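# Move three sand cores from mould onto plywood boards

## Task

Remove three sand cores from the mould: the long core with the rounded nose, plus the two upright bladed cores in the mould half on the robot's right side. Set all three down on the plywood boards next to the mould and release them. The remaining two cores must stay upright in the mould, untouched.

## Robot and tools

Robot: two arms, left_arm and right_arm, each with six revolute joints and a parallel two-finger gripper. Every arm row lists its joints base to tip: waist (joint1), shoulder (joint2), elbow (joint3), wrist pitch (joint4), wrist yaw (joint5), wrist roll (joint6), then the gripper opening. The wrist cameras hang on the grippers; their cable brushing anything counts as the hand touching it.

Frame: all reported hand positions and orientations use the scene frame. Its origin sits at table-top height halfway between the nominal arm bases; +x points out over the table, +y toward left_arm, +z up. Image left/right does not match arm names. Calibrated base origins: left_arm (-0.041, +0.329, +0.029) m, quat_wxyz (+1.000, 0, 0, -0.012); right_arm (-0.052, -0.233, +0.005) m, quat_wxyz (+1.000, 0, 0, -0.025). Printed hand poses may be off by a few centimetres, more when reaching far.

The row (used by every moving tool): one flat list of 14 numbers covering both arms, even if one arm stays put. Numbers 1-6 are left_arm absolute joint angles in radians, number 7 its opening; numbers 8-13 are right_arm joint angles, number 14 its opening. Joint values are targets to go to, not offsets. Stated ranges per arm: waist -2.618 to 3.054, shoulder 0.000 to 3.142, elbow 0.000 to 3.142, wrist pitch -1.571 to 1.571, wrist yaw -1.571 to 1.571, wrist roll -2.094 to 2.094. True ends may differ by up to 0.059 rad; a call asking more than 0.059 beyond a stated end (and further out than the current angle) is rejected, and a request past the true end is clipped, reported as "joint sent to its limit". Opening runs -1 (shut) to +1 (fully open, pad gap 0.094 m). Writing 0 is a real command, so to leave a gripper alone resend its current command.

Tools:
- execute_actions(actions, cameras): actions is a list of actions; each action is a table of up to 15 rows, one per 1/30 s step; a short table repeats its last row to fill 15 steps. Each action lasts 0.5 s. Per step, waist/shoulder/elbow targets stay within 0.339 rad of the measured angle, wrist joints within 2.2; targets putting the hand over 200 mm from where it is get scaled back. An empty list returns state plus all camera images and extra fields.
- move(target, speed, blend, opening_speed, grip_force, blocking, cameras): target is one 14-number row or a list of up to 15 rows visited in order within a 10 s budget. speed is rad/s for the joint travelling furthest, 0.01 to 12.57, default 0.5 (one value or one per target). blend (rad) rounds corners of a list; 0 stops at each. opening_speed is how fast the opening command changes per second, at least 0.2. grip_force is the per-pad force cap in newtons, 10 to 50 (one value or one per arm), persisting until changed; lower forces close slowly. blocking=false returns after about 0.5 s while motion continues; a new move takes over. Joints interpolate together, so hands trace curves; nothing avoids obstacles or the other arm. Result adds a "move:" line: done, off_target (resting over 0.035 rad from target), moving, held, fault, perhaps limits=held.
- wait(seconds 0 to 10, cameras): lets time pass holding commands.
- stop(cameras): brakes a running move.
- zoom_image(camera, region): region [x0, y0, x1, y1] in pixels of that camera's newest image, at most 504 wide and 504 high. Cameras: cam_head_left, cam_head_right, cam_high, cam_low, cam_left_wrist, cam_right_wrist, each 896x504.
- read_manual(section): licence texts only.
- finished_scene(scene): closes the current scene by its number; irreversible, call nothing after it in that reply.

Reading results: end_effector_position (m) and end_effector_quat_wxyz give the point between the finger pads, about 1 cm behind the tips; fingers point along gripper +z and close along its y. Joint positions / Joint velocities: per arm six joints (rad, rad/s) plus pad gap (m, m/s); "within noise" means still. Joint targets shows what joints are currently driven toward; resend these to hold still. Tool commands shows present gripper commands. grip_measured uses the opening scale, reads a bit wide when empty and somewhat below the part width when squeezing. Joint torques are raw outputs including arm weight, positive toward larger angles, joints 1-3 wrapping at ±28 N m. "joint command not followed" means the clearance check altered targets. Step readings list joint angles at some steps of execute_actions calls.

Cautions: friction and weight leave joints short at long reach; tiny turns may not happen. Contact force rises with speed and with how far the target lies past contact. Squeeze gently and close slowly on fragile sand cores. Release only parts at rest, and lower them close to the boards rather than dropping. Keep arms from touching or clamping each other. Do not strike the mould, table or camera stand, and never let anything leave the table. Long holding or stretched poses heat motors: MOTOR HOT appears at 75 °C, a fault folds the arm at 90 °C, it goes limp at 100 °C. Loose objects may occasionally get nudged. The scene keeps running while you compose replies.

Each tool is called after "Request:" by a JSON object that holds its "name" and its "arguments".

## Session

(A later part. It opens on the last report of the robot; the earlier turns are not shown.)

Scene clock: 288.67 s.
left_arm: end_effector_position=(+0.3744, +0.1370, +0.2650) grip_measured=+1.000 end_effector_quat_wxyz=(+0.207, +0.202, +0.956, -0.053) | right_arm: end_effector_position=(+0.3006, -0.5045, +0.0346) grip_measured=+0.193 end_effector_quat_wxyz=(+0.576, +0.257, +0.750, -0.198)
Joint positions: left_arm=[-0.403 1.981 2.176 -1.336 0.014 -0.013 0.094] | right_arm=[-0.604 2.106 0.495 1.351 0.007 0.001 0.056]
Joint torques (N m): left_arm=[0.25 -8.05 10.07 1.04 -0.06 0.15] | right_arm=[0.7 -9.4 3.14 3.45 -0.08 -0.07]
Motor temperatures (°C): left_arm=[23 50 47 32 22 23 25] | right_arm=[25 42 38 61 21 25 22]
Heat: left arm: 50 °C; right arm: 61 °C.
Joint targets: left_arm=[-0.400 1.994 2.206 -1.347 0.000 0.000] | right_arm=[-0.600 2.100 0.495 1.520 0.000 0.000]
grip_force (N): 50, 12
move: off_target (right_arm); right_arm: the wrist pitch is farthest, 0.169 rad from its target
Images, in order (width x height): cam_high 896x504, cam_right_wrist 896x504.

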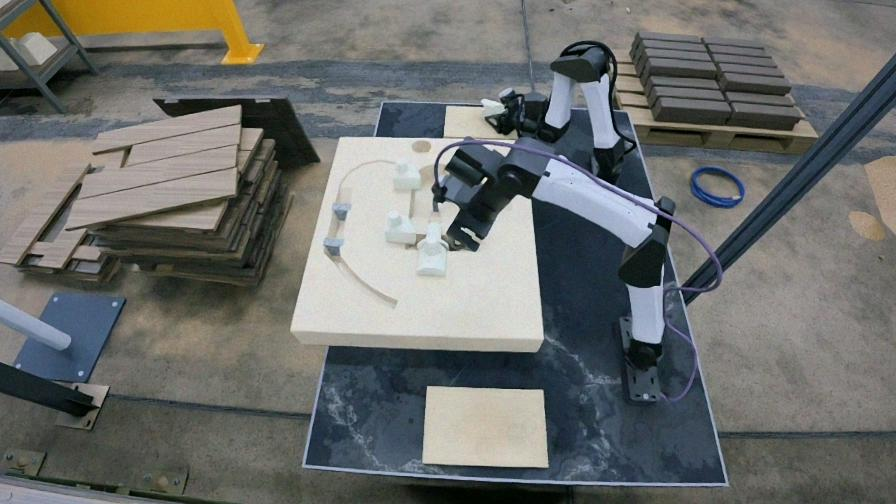

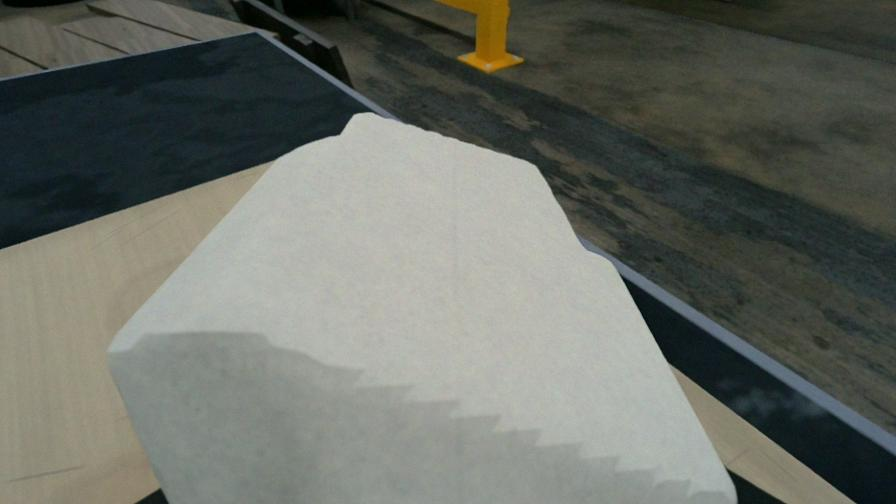

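Request:
{"name": "move", "arguments": {"target": [[-0.40,1.994,2.206,-1.347,0,0,1,-0.60,2.07,0.495,1.49,0,0,0.6],[-0.40,1.994,2.206,-1.347,0,0,1,-0.60,1.75,0.495,1.3,0,0,0.6],[-0.40,1.994,2.206,-1.347,0,0,1,-0.60,1.45,0.8,0.2,0,0,0.6]], "opening_speed": 0.6, "speed": [0.2,0.3,0.7], "blend": [0,0.1,0], "cameras": ["cam_right_wrist","cam_high","cam_head_right"]}}

Request:
{"name": "zoom_image", "arguments": {"camera": "cam_right_wrist", "region": [200, 0, 700, 500]}}

Scene clock: 299.37 s.
left_arm: end_effector_position=(+0.3744, +0.1370, +0.2650) grip_measured=+1.000 end_effector_quat_wxyz=(+0.207, +0.202, +0.956, -0.053) | right_arm: end_effector_position=(+0.2968, -0.5016, +0.1545) grip_measured=+0.598 end_effector_quat_wxyz=(+0.488, +0.277, +0.810, -0.168)
Joint positions: left_arm=[-0.403 1.981 2.176 -1.336 0.014 -0.013 0.094] | right_arm=[-0.604 1.471 0.775 0.211 0.007 0.001 0.075]
Joint torques (N m): left_arm=[0.2 -8.13 10.04 1.03 -0.05 0.13] | right_arm=[0.64 -8.98 8.47 1.76 -0.08 -0.08]
Motor temperatures (°C): left_arm=[23 50 47 32 22 23 25] | right_arm=[25 42 38 62 21 24 22]
Heat: left arm: 50 °C; right arm: 62 °C.
Joint targets: left_arm=[-0.400 1.994 2.206 -1.347 0.000 0.000] | right_arm=[-0.600 1.450 0.800 0.200 0.000 0.000]
grip_force (N): 50, 12
move: done
Images, in order (width x height): cam_head_right 896x504, cam_high 896x504, cam_right_wrist 896x504.

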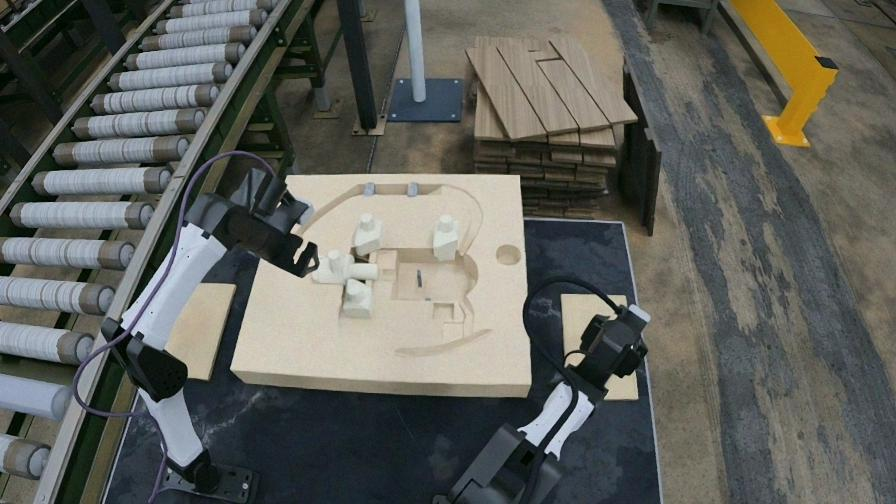

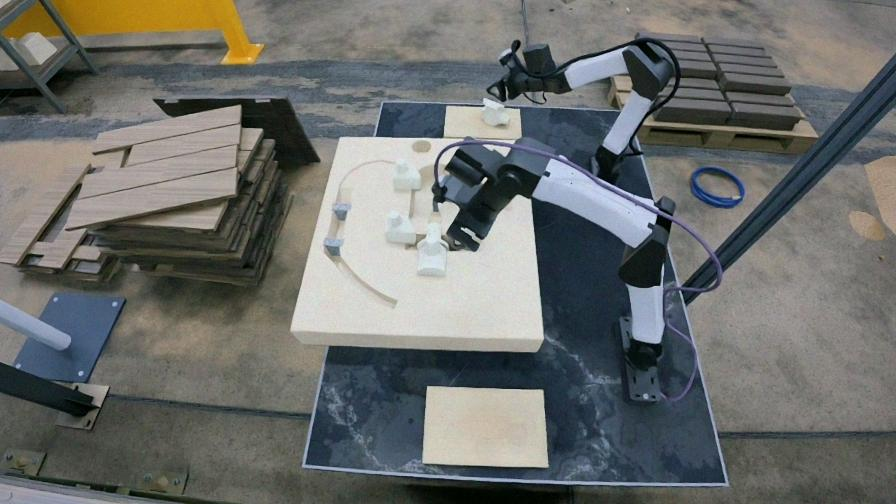

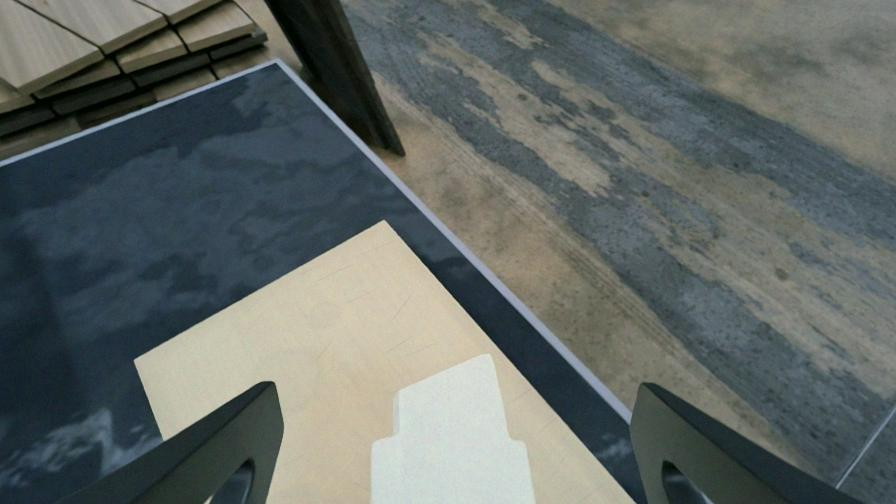

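Scaled by 1.008 from the camera's 896x504 image, which has a finer 1280x720 frame.

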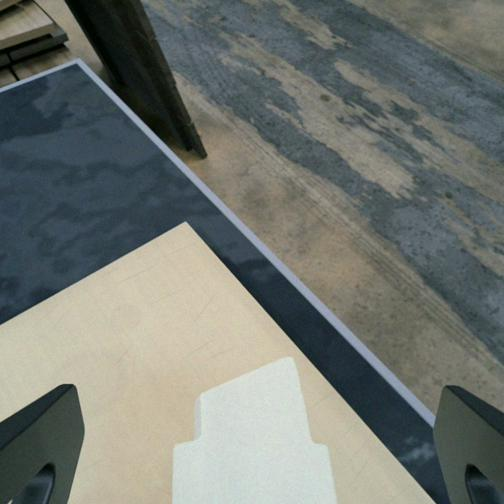

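Request:
{"name": "move", "arguments": {"target": [[-0.501,2.223,2.238,-1.04,-0.292,-0.444,1,-0.50,1.6,1.5,-0.45,0,0,1],[-0.501,2.223,2.238,-1.04,-0.292,-0.444,1,0.267,2.226,2.248,-1.08,0.108,0.19,1]], "speed": 0.8, "blend": [0.2,0], "cameras": ["all"]}}

Scene clock: 356.27 s.
left_arm: end_effector_position=(+0.4525, +0.0996, +0.2044) grip_measured=+1.000 end_effector_quat_wxyz=(+0.287, +0.008, +0.958, +0.001) | right_arm: end_effector_position=(+0.4828, -0.1320, +0.1760) grip_measured=+0.998 end_effector_quat_wxyz=(+0.256, -0.008, +0.967, +0.004)
Joint positions: left_arm=[-0.498 2.208 2.207 -1.05 -0.274 -0.431 0.094] | right_arm=[0.268 2.214 2.222 -1.068 0.097 0.176 0.094]
Joint torques (N m): left_arm=[-0.44 -9.98 10.65 1.38 -0.28 -0.11] | right_arm=[0.24 -12.49 8.28 1.12 0.18 0.08]
Motor temperatures (°C): left_arm=[23 51 48 32 22 22 25] | right_arm=[25 41 45 50 21 24 22]
Heat: left arm: 51 °C; right arm: 50 °C.
Joint targets: left_arm=[-0.501 2.223 2.238 -1.040 -0.292 -0.444] | right_arm=[0.267 2.226 2.248 -1.080 0.108 0.190]
grip_force (N): 50, 12
move: done

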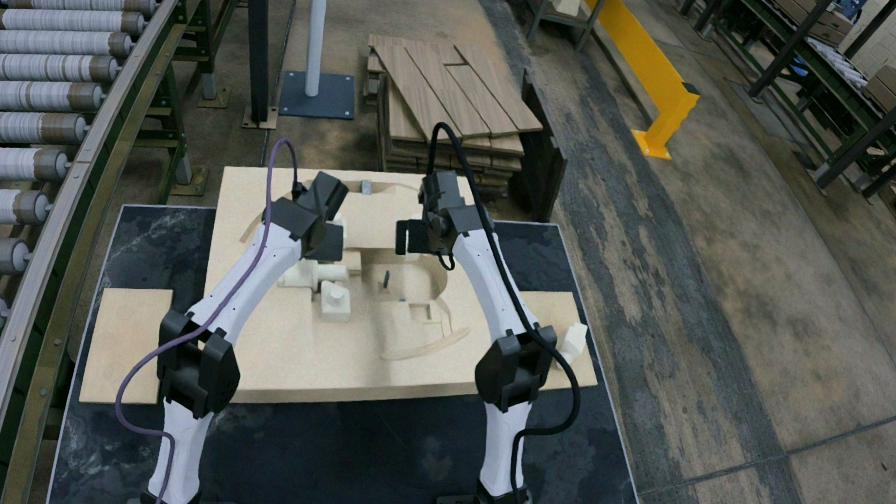

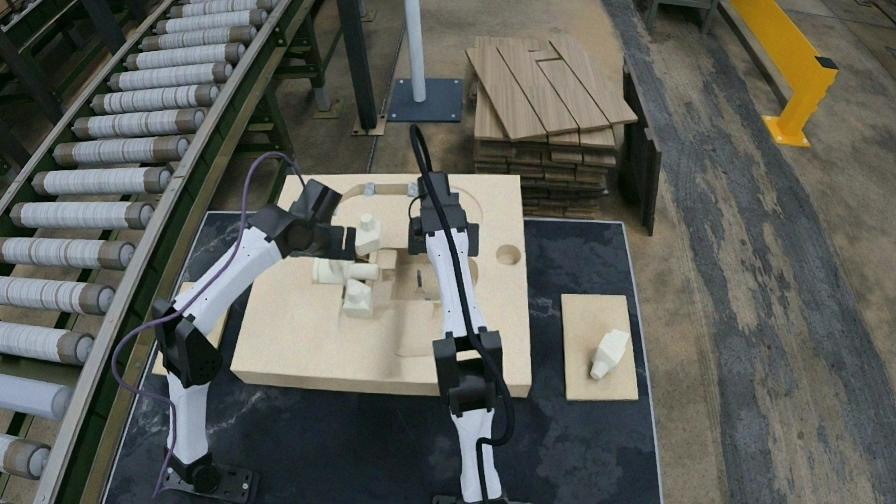

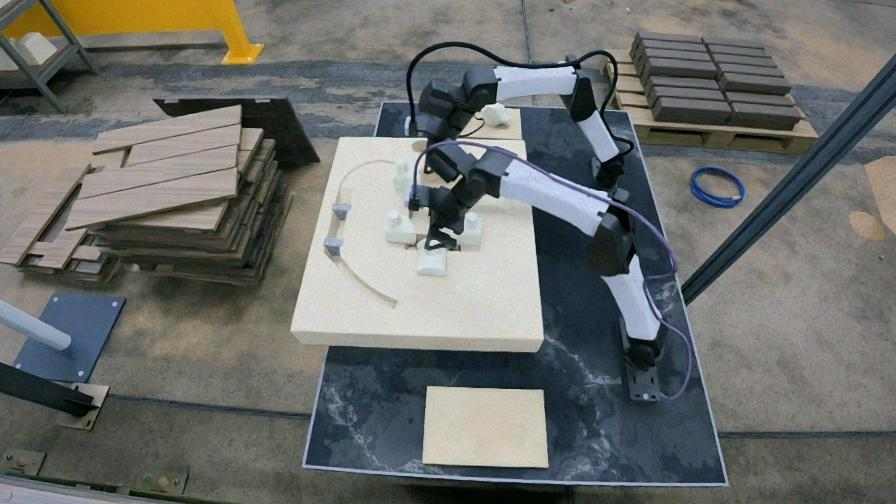

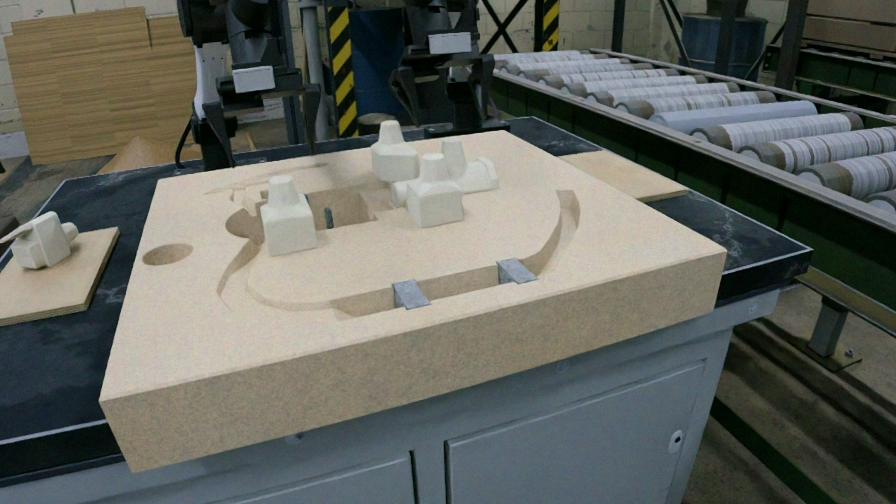

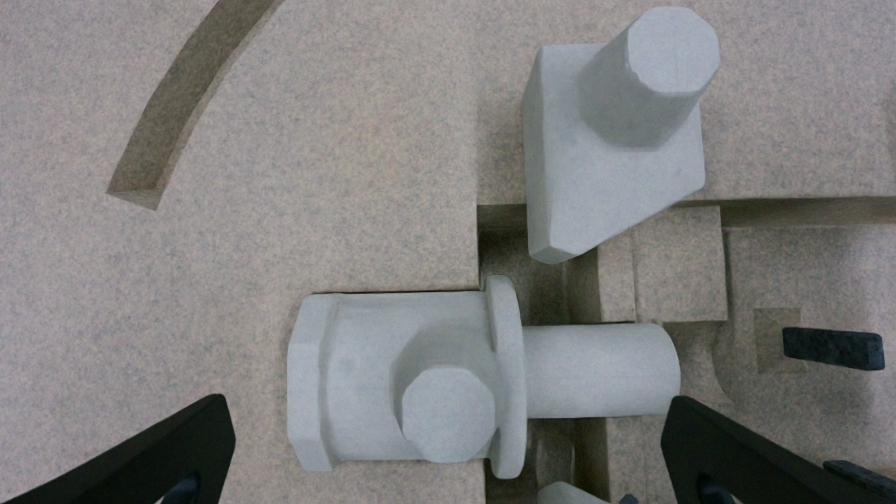

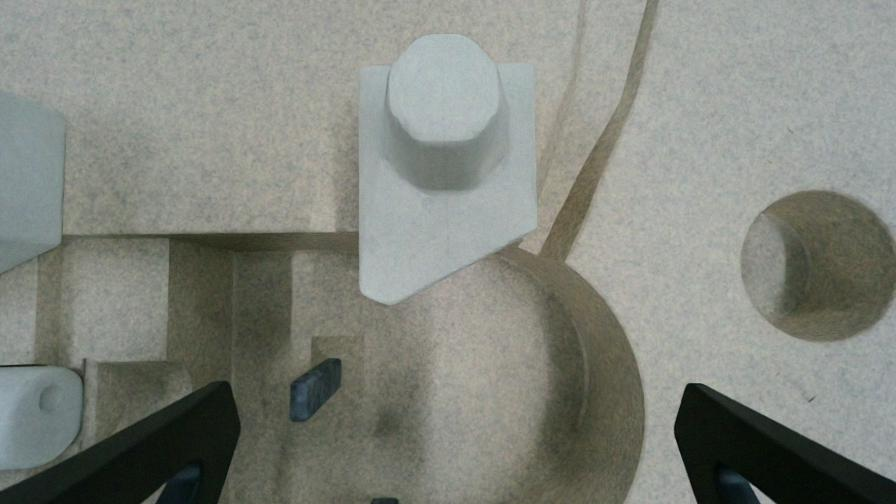

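Request:
{"name": "move", "arguments": {"target": [-0.504,2.185,1.905,-0.74,-0.305,-0.455,0.28,0.2475,2.394,2.213,-0.80,0.12,0.176,0.8], "speed": 0.25, "cameras": ["cam_left_wrist","cam_right_wrist","cam_low"]}}

Scene clock: 393.80 s.
left_arm: end_effector_position=(+0.4646, +0.0964, +0.1401) grip_measured=+0.281 end_effector_quat_wxyz=(+0.304, -0.002, +0.953, +0.002) | right_arm: end_effector_position=(+0.5404, -0.1310, +0.1189) grip_measured=+0.802 end_effector_quat_wxyz=(+0.298, +0.003, +0.955, +0.004)
Joint positions: left_arm=[-0.499 2.205 1.926 -0.743 -0.298 -0.441 0.06] | right_arm=[0.252 2.376 2.222 -0.82 0.109 0.176 0.085]
Joint torques (N m): left_arm=[-0.61 -13.16 6.05 1.35 -0.18 -0.14] | right_arm=[-0.23 -13.61 6.02 1.56 0.11 -0.05]
Motor temperatures (°C): left_arm=[23 51 53 32 22 22 25] | right_arm=[25 50 44 46 21 24 22]
Heat: left arm: 53 °C; right arm: 50 °C.
Joint targets: left_arm=[-0.504 2.185 1.905 -0.740 -0.305 -0.455] | right_arm=[0.248 2.394 2.213 -0.800 0.120 0.176]
grip_force (N): 50, 12
move: done
Images, in order (width x height): cam_low 896x504, cam_left_wrist 896x504, cam_right_wrist 896x504.

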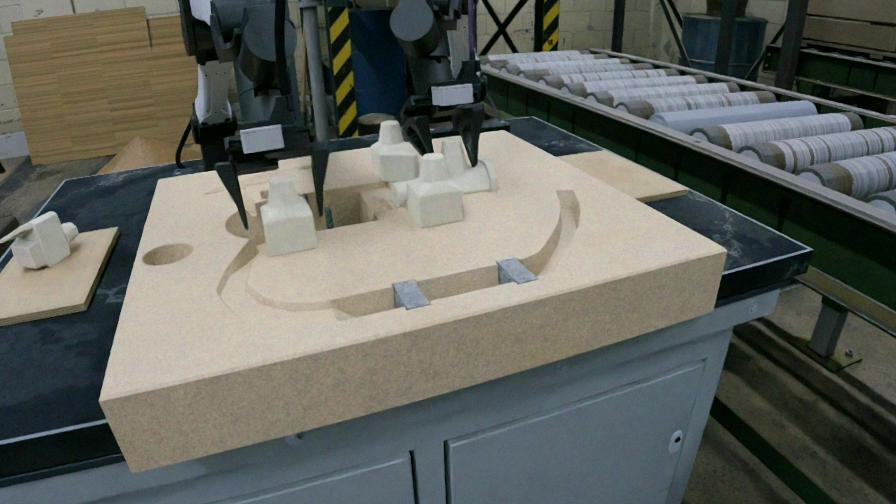

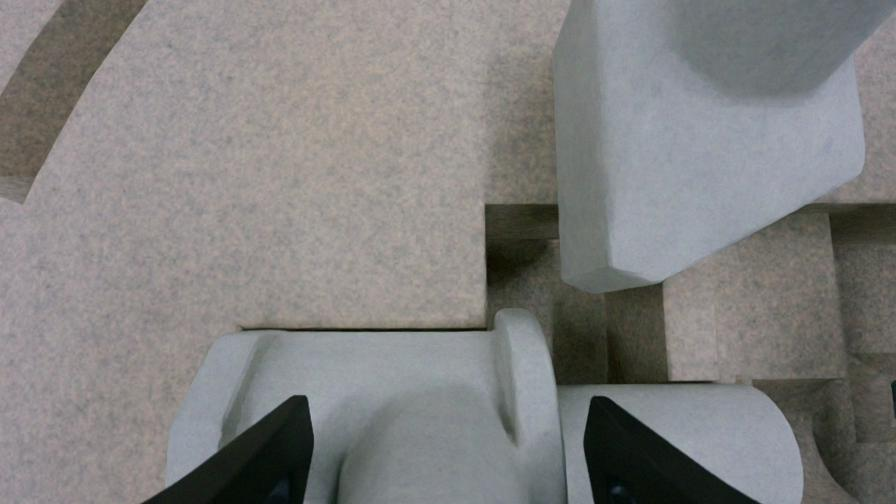

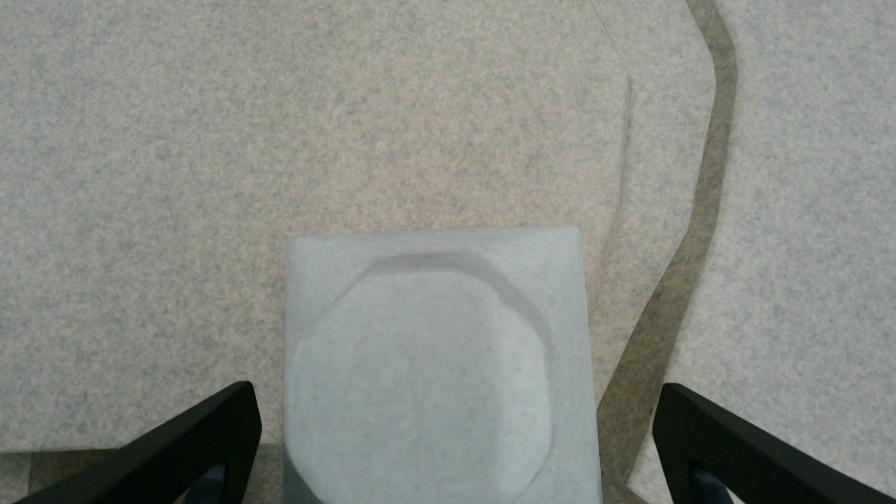

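Request:
{"name": "move", "arguments": {"target": [-0.504,2.150,1.855,-0.727,-0.305,-0.455,0.28,0.2475,2.425,2.213,-0.78,0.12,0.176,0.8], "speed": 0.25}}

Scene clock: 405.50 s.
left_arm: end_effector_position=(+0.4605, +0.0988, +0.1411) grip_measured=+0.281 end_effector_quat_wxyz=(+0.307, -0.002, +0.952, +0.000) | right_arm: end_effector_position=(+0.5441, -0.1303, +0.1041) grip_measured=+0.802 end_effector_quat_wxyz=(+0.293, +0.003, +0.956, +0.003)
Joint positions: left_arm=[-0.499 2.176 1.879 -0.716 -0.298 -0.441 0.06] | right_arm=[0.252 2.406 2.222 -0.8 0.109 0.176 0.085]
Joint torques (N m): left_arm=[-0.64 -13.49 5.82 1.22 -0.16 -0.12] | right_arm=[-0.03 -13.68 5.87 1.46 0.14 -0.11]
Motor temperatures (°C): left_arm=[23 60 51 33 22 22 25] | right_arm=[25 51 42 46 21 24 22]
Heat: left arm: 60 °C; right arm: 51 °C.
Joint targets: left_arm=[-0.504 2.150 1.855 -0.727 -0.305 -0.455] | right_arm=[0.248 2.425 2.213 -0.780 0.120 0.176]
grip_force (N): 50, 12
move: done

Request:
{"name": "move", "arguments": {"target": [-0.504,2.150,1.855,-0.727,-0.305,-0.455,-0.6,0.2475,2.425,2.213,-0.78,0.12,0.176,-0.1], "opening_speed": 0.6, "grip_force": [45,45], "cameras": ["cam_left_wrist"]}}

Scene clock: 412.07 s.
left_arm: end_effector_position=(+0.4604, +0.0966, +0.1417) grip_measured=-0.015 end_effector_quat_wxyz=(+0.309, -0.002, +0.951, -0.001) | right_arm: end_effector_position=(+0.5445, -0.1305, +0.1044) grip_measured=+0.166 end_effector_quat_wxyz=(+0.294, +0.003, +0.956, +0.003)
Joint positions: left_arm=[-0.503 2.176 1.879 -0.711 -0.299 -0.443 0.046] | right_arm=[0.252 2.406 2.222 -0.799 0.111 0.176 0.055]
Joint torques (N m): left_arm=[-0.28 -13.52 5.93 1.19 -0.15 -0.1] | right_arm=[-0.12 -13.7 5.87 1.5 0.14 -0.03]
Motor temperatures (°C): left_arm=[23 62 49 33 22 22 25] | right_arm=[25 52 42 46 21 24 22]
Heat: left arm: 62 °C; right arm: 52 °C.
Joint targets: left_arm=[-0.504 2.150 1.855 -0.727 -0.305 -0.455] | right_arm=[0.247 2.425 2.213 -0.780 0.120 0.176]
grip_force (N): 45, 45
move: done
Images, in order (width x height): cam_left_wrist 896x504.

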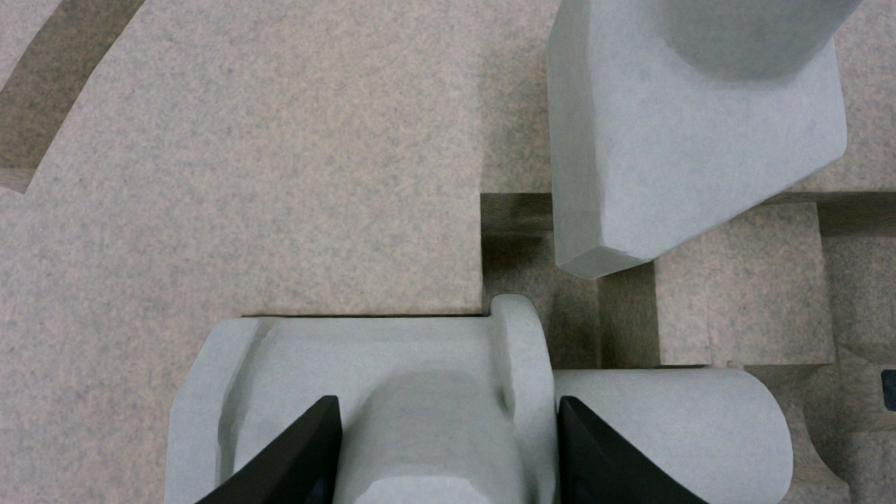

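Request:
{"name": "move", "arguments": {"target": [[-0.504,2.165,2.06,-0.88,-0.305,-0.455,-0.6,0.2475,2.41,2.38,-0.945,0.12,0.176,-0.1],[-0.504,2.225,2.275,-1.05,-0.305,-0.455,-0.6,0.2475,2.465,2.595,-1.095,0.12,0.176,-0.1]], "speed": 0.3, "blend": [0.1,0], "cameras": ["all"]}}

Scene clock: 419.03 s.
left_arm: end_effector_position=(+0.4491, +0.1001, +0.1841) grip_measured=-0.022 end_effector_quat_wxyz=(+0.260, +0.004, +0.965, +0.009) | right_arm: end_effector_position=(+0.5293, -0.1338, +0.1535) grip_measured=+0.165 end_effector_quat_wxyz=(+0.268, +0.002, +0.964, -0.003)
Joint positions: left_arm=[-0.498 2.245 2.214 -1.08 -0.268 -0.45 0.046] | right_arm=[0.252 2.461 2.551 -1.129 0.111 0.176 0.055]
Joint torques (N m): left_arm=[-0.69 -13.19 13.35 1.48 -0.45 -0.04] | right_arm=[-0.17 -15.12 9.48 1.54 0.16 -0.06]
Motor temperatures (°C): left_arm=[23 64 49 33 22 22 25] | right_arm=[25 52 42 46 21 24 22]
Heat: left arm: 64 °C; right arm: 52 °C.
Joint targets: left_arm=[-0.504 2.225 2.275 -1.050 -0.305 -0.455] | right_arm=[0.247 2.465 2.595 -1.095 0.120 0.176]
grip_force (N): 45, 45
move: off_target (left_arm, right_arm); left_arm: the elbow is farthest, 0.061 rad from its target; right_arm: the elbow is farthest, 0.044 rad from its target

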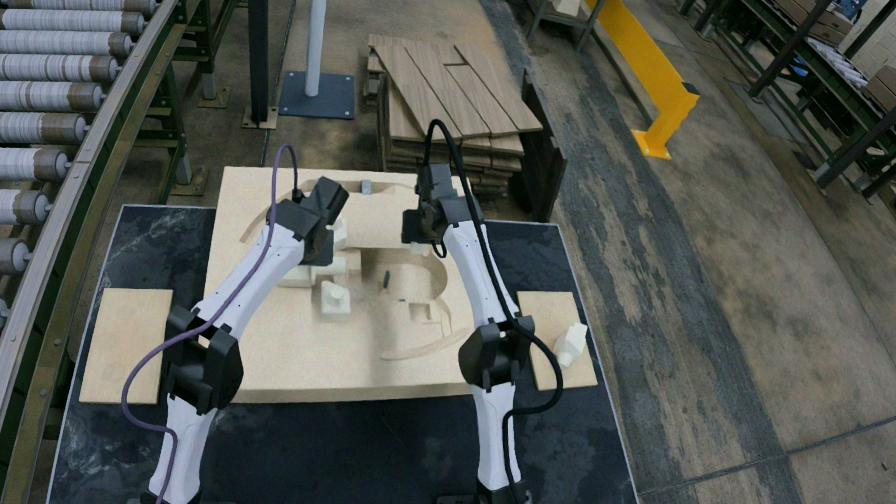

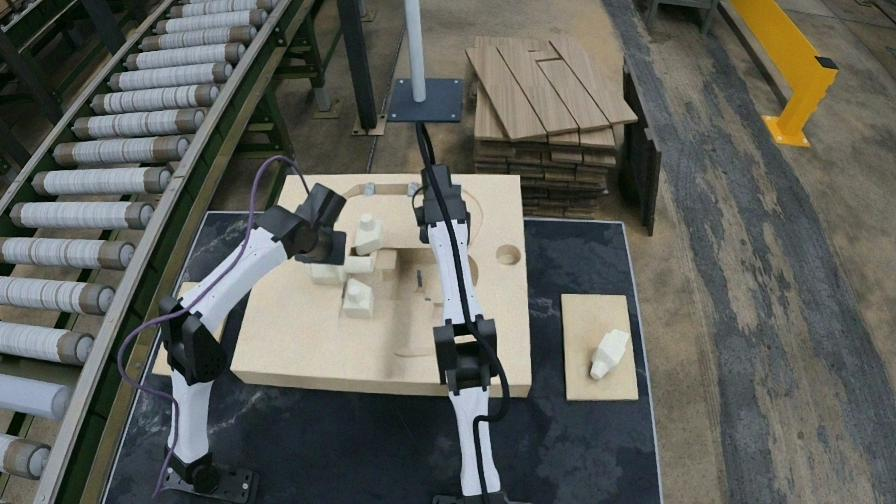

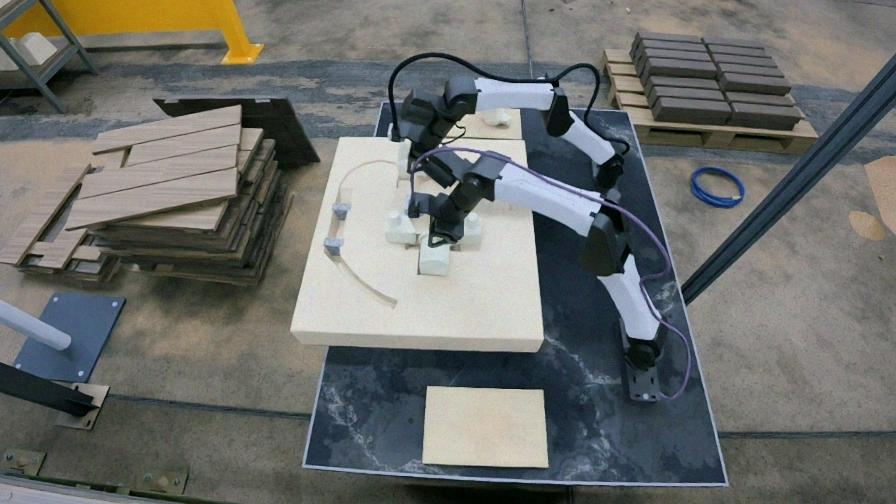

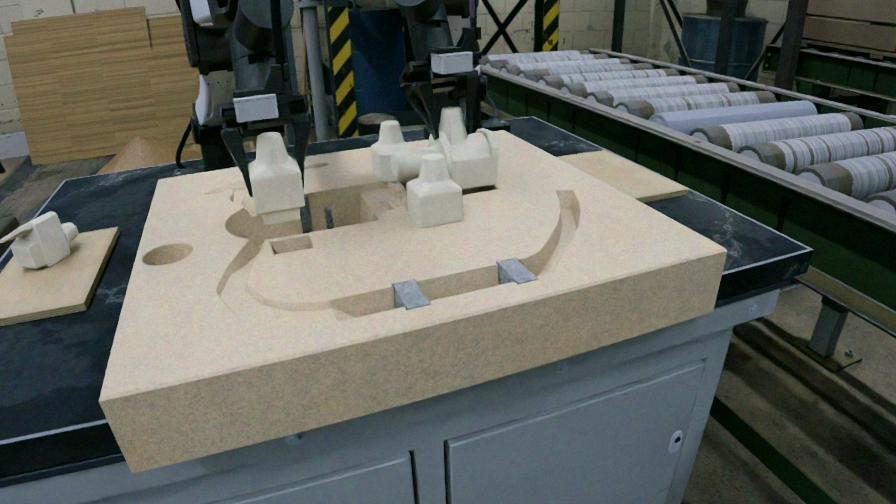

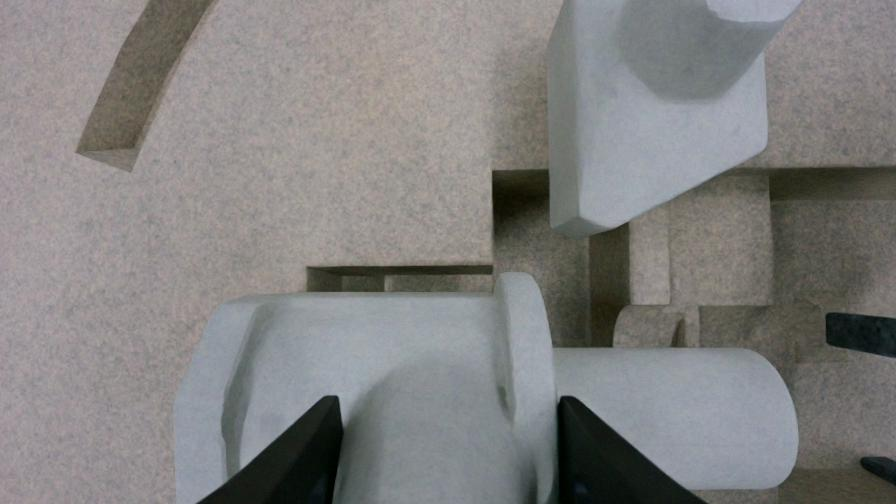

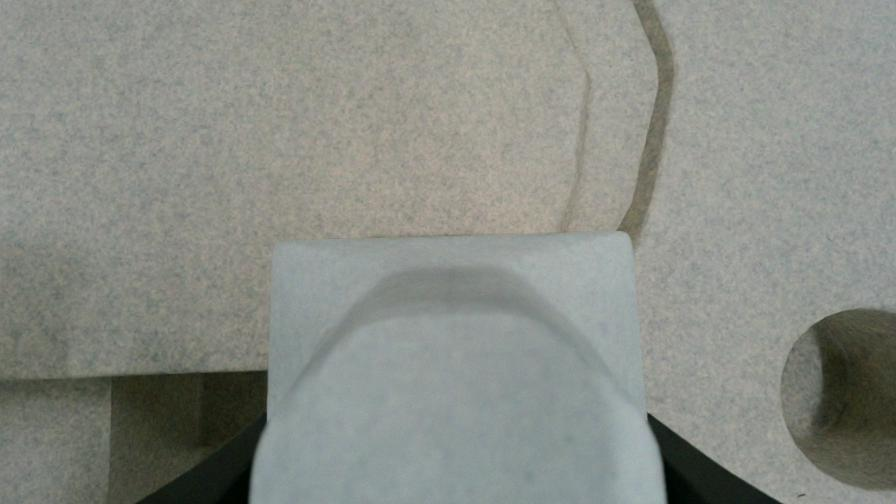

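Request:
{"name": "move", "arguments": {"target": [[-0.504,2.15,2.27,-1.035,-0.305,-0.455,-0.6,0.2475,2.2,2.35,-1.15,0.1,0.15,-0.1],[-0.3,2.05,2.23,-1.085,-0.2,-0.3,-0.6,0.1,1.98,2.15,-1.25,0,0,-0.1],[0.1,1.82,1.85,-0.85,-0.1,-0.1,-0.6,-0.44,1.98,2.1,-1.3,0,0,-0.1],[0.424,1.56,1.22,-0.53,0,0,-0.6,-0.444,2.23,2.2,-1.5,0,0,-0.1]], "speed": [0.4,0.5,0.7,0.7], "blend": [0.05,0.1,0.15,0], "cameras": ["all"]}}

Scene clock: 454.93 s.
left_arm: end_effector_position=(+0.3361, +0.4916, +0.1541) grip_measured=-0.022 end_effector_quat_wxyz=(+0.268, -0.201, +0.940, +0.057) | right_arm: end_effector_position=(+0.3295, -0.4398, +0.1219) grip_measured=+0.165 end_effector_quat_wxyz=(+0.004, +0.250, +0.968, -0.007)
Joint positions: left_arm=[0.427 1.614 1.21 -0.612 -0.01 -0.015 0.046] | right_arm=[-0.442 2.232 2.162 -1.49 0.011 0.012 0.055]
Joint torques (N m): left_arm=[-0.4 -11.45 8.9 2.14 0.18 0.13] | right_arm=[0.1 -13.27 8.49 0.26 -0.13 -0.23]
Motor temperatures (°C): left_arm=[23 74 58 35 23 22 26] | right_arm=[25 59 43 45 21 24 23]
Heat: left arm: 74 °C; right arm: 59 °C. Fold the left arm in close to its base, or ease its load, before you think long.
Joint targets: left_arm=[0.424 1.560 1.220 -0.530 0.000 0.000] | right_arm=[-0.444 2.230 2.200 -1.500 0.000 0.000]
MOTOR HOT: the shoulder of the left arm reports 74 °C; the controller's stop level is 90 °C. To cool a motor, set the load down, stop pushing, or move to a pose that needs little force.
grip_force (N): 45, 45
move: off_target (left_arm, right_arm); left_arm: the wrist pitch is farthest, 0.082 rad from its target; right_arm: the elbow is farthest, 0.038 rad from its target

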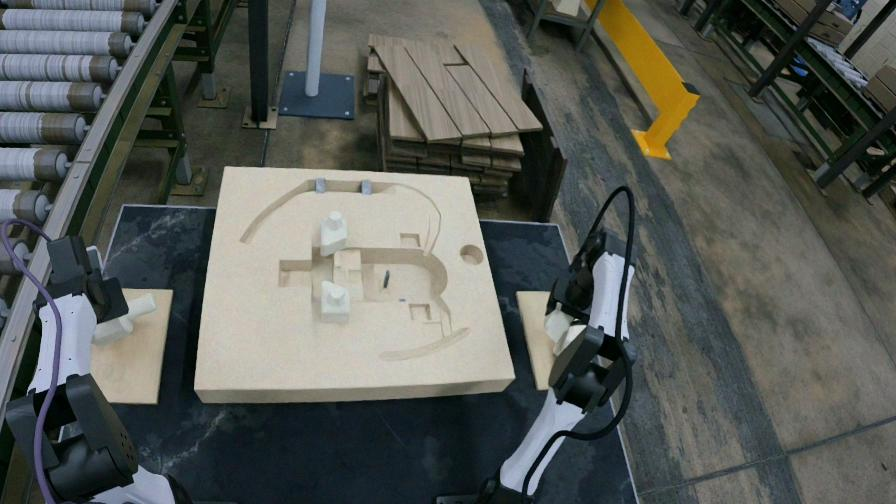

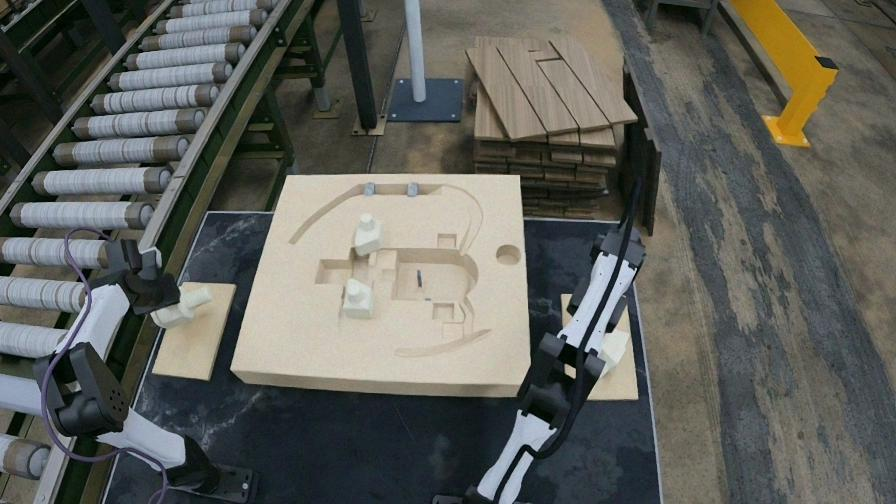

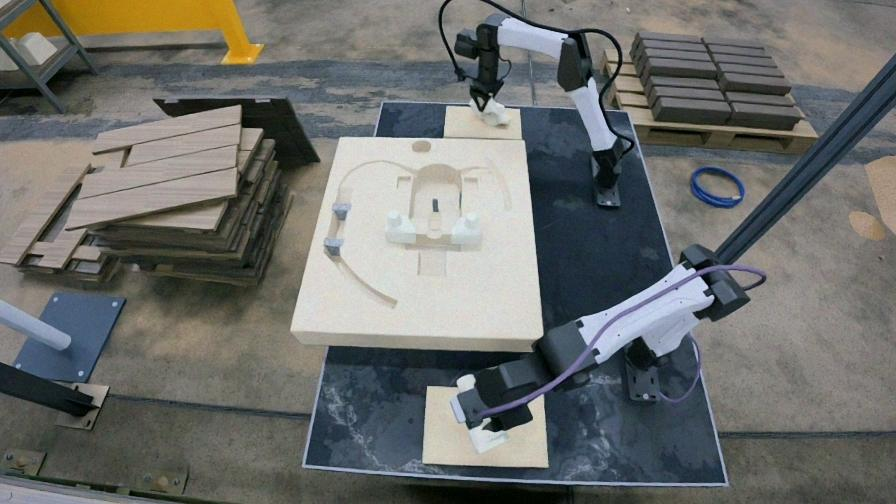

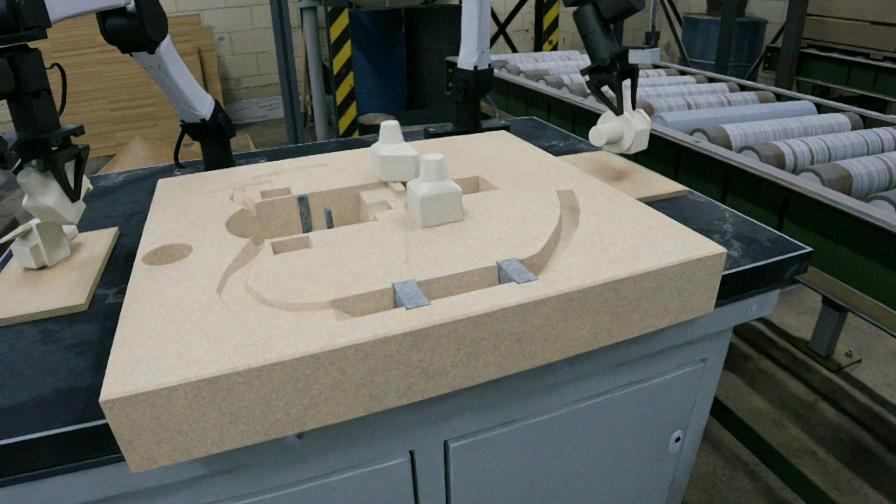

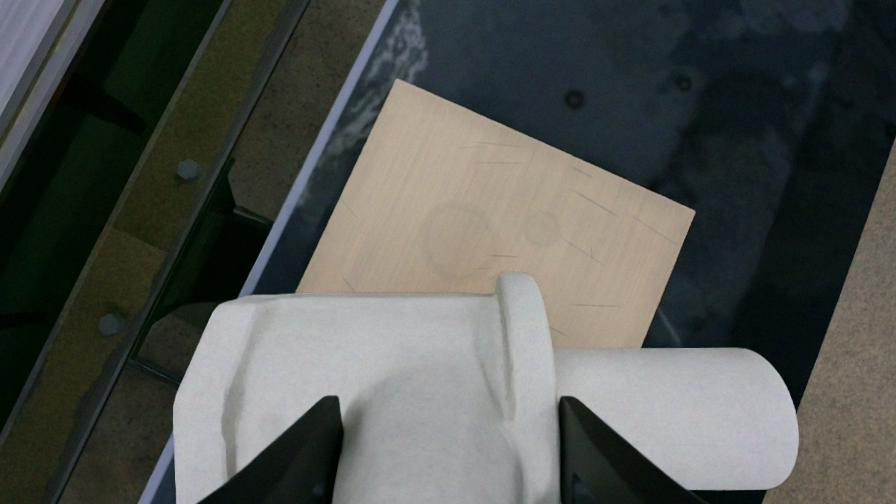

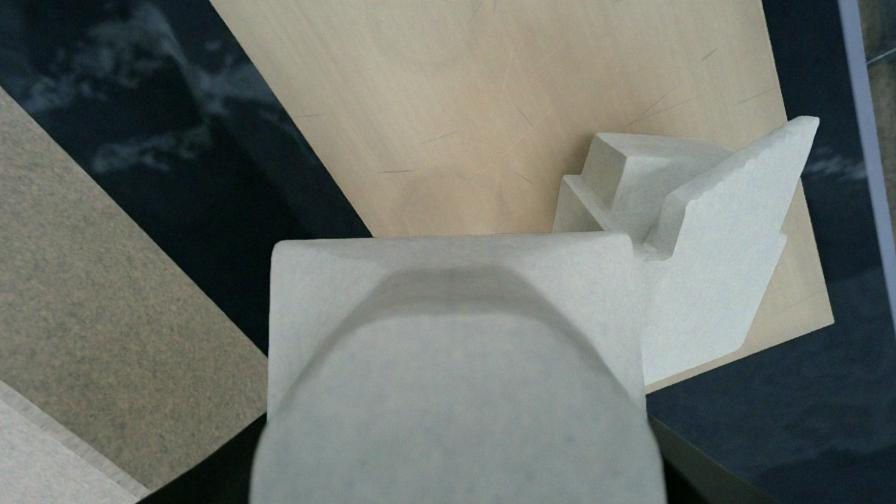

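Request:
{"name": "move", "arguments": {"target": [0.424,1.575,1.06,-0.30,0,0,-0.6,-0.444,2.23,2.2,-1.5,0,0,-0.1], "speed": 0.3, "cameras": ["cam_low","cam_high","cam_left_wrist"]}}

Request:
{"name": "zoom_image", "arguments": {"camera": "cam_low", "region": [540, 60, 700, 220]}}

Scene clock: 460.93 s.
left_arm: end_effector_position=(+0.3390, +0.4927, +0.1243) grip_measured=-0.022 end_effector_quat_wxyz=(+0.297, -0.199, +0.932, +0.063) | right_arm: end_effector_position=(+0.3294, -0.4398, +0.1219) grip_measured=+0.165 end_effector_quat_wxyz=(+0.004, +0.250, +0.968, -0.007)
Joint positions: left_arm=[0.427 1.613 1.053 -0.394 -0.009 -0.015 0.046] | right_arm=[-0.442 2.232 2.162 -1.491 0.011 0.012 0.055]
Joint torques (N m): left_arm=[-0.39 -9.91 8.53 2.36 0.16 0.15] | right_arm=[0.12 -13.24 8.54 0.24 -0.11 -0.17]
Motor temperatures (°C): left_arm=[23 71 56 36 23 22 26] | right_arm=[25 59 45 44 21 24 23]
Heat: left arm: 71 °C; right arm: 59 °C.
Joint targets: left_arm=[0.424 1.575 1.060 -0.300 0.000 0.000] | right_arm=[-0.444 2.230 2.200 -1.500 0.000 0.000]
MOTOR HOT: cleared for the motors of the left arm.
grip_force (N): 45, 45
move: off_target (left_arm, right_arm); left_arm: the wrist pitch is farthest, 0.094 rad from its target; right_arm: the elbow is farthest, 0.038 rad from its target
Images, in order (width x height): cam_high 896x504, cam_low 896x504, cam_left_wrist 896x504.

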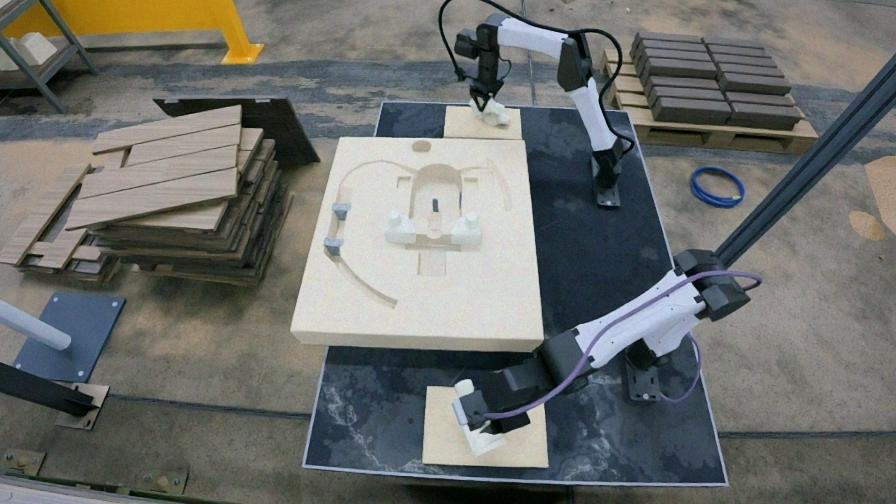

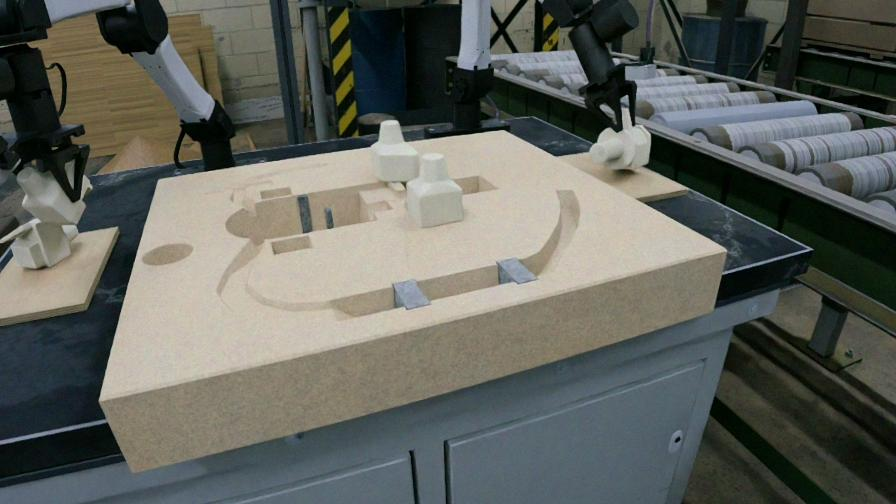

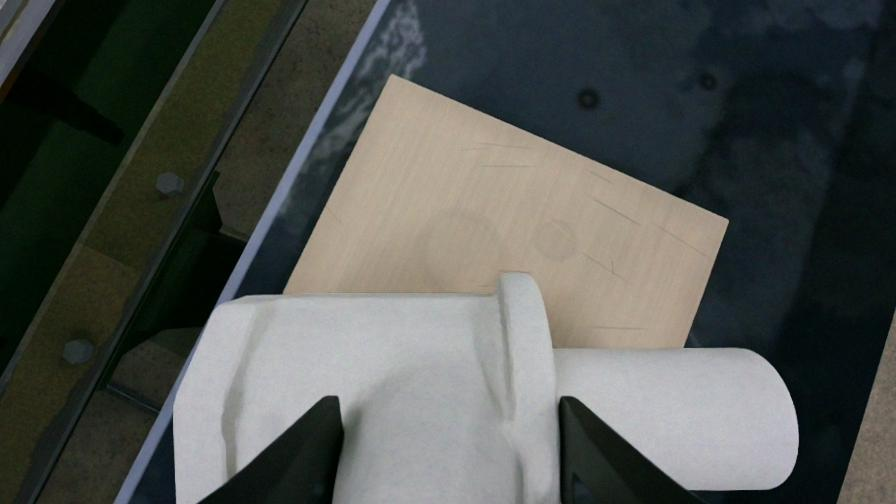

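Scaled by 3.150 from the camera's 896x504 image, which has a finer 1280x720 frame.

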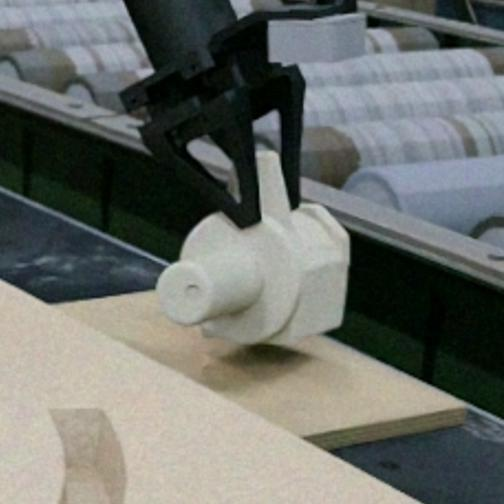

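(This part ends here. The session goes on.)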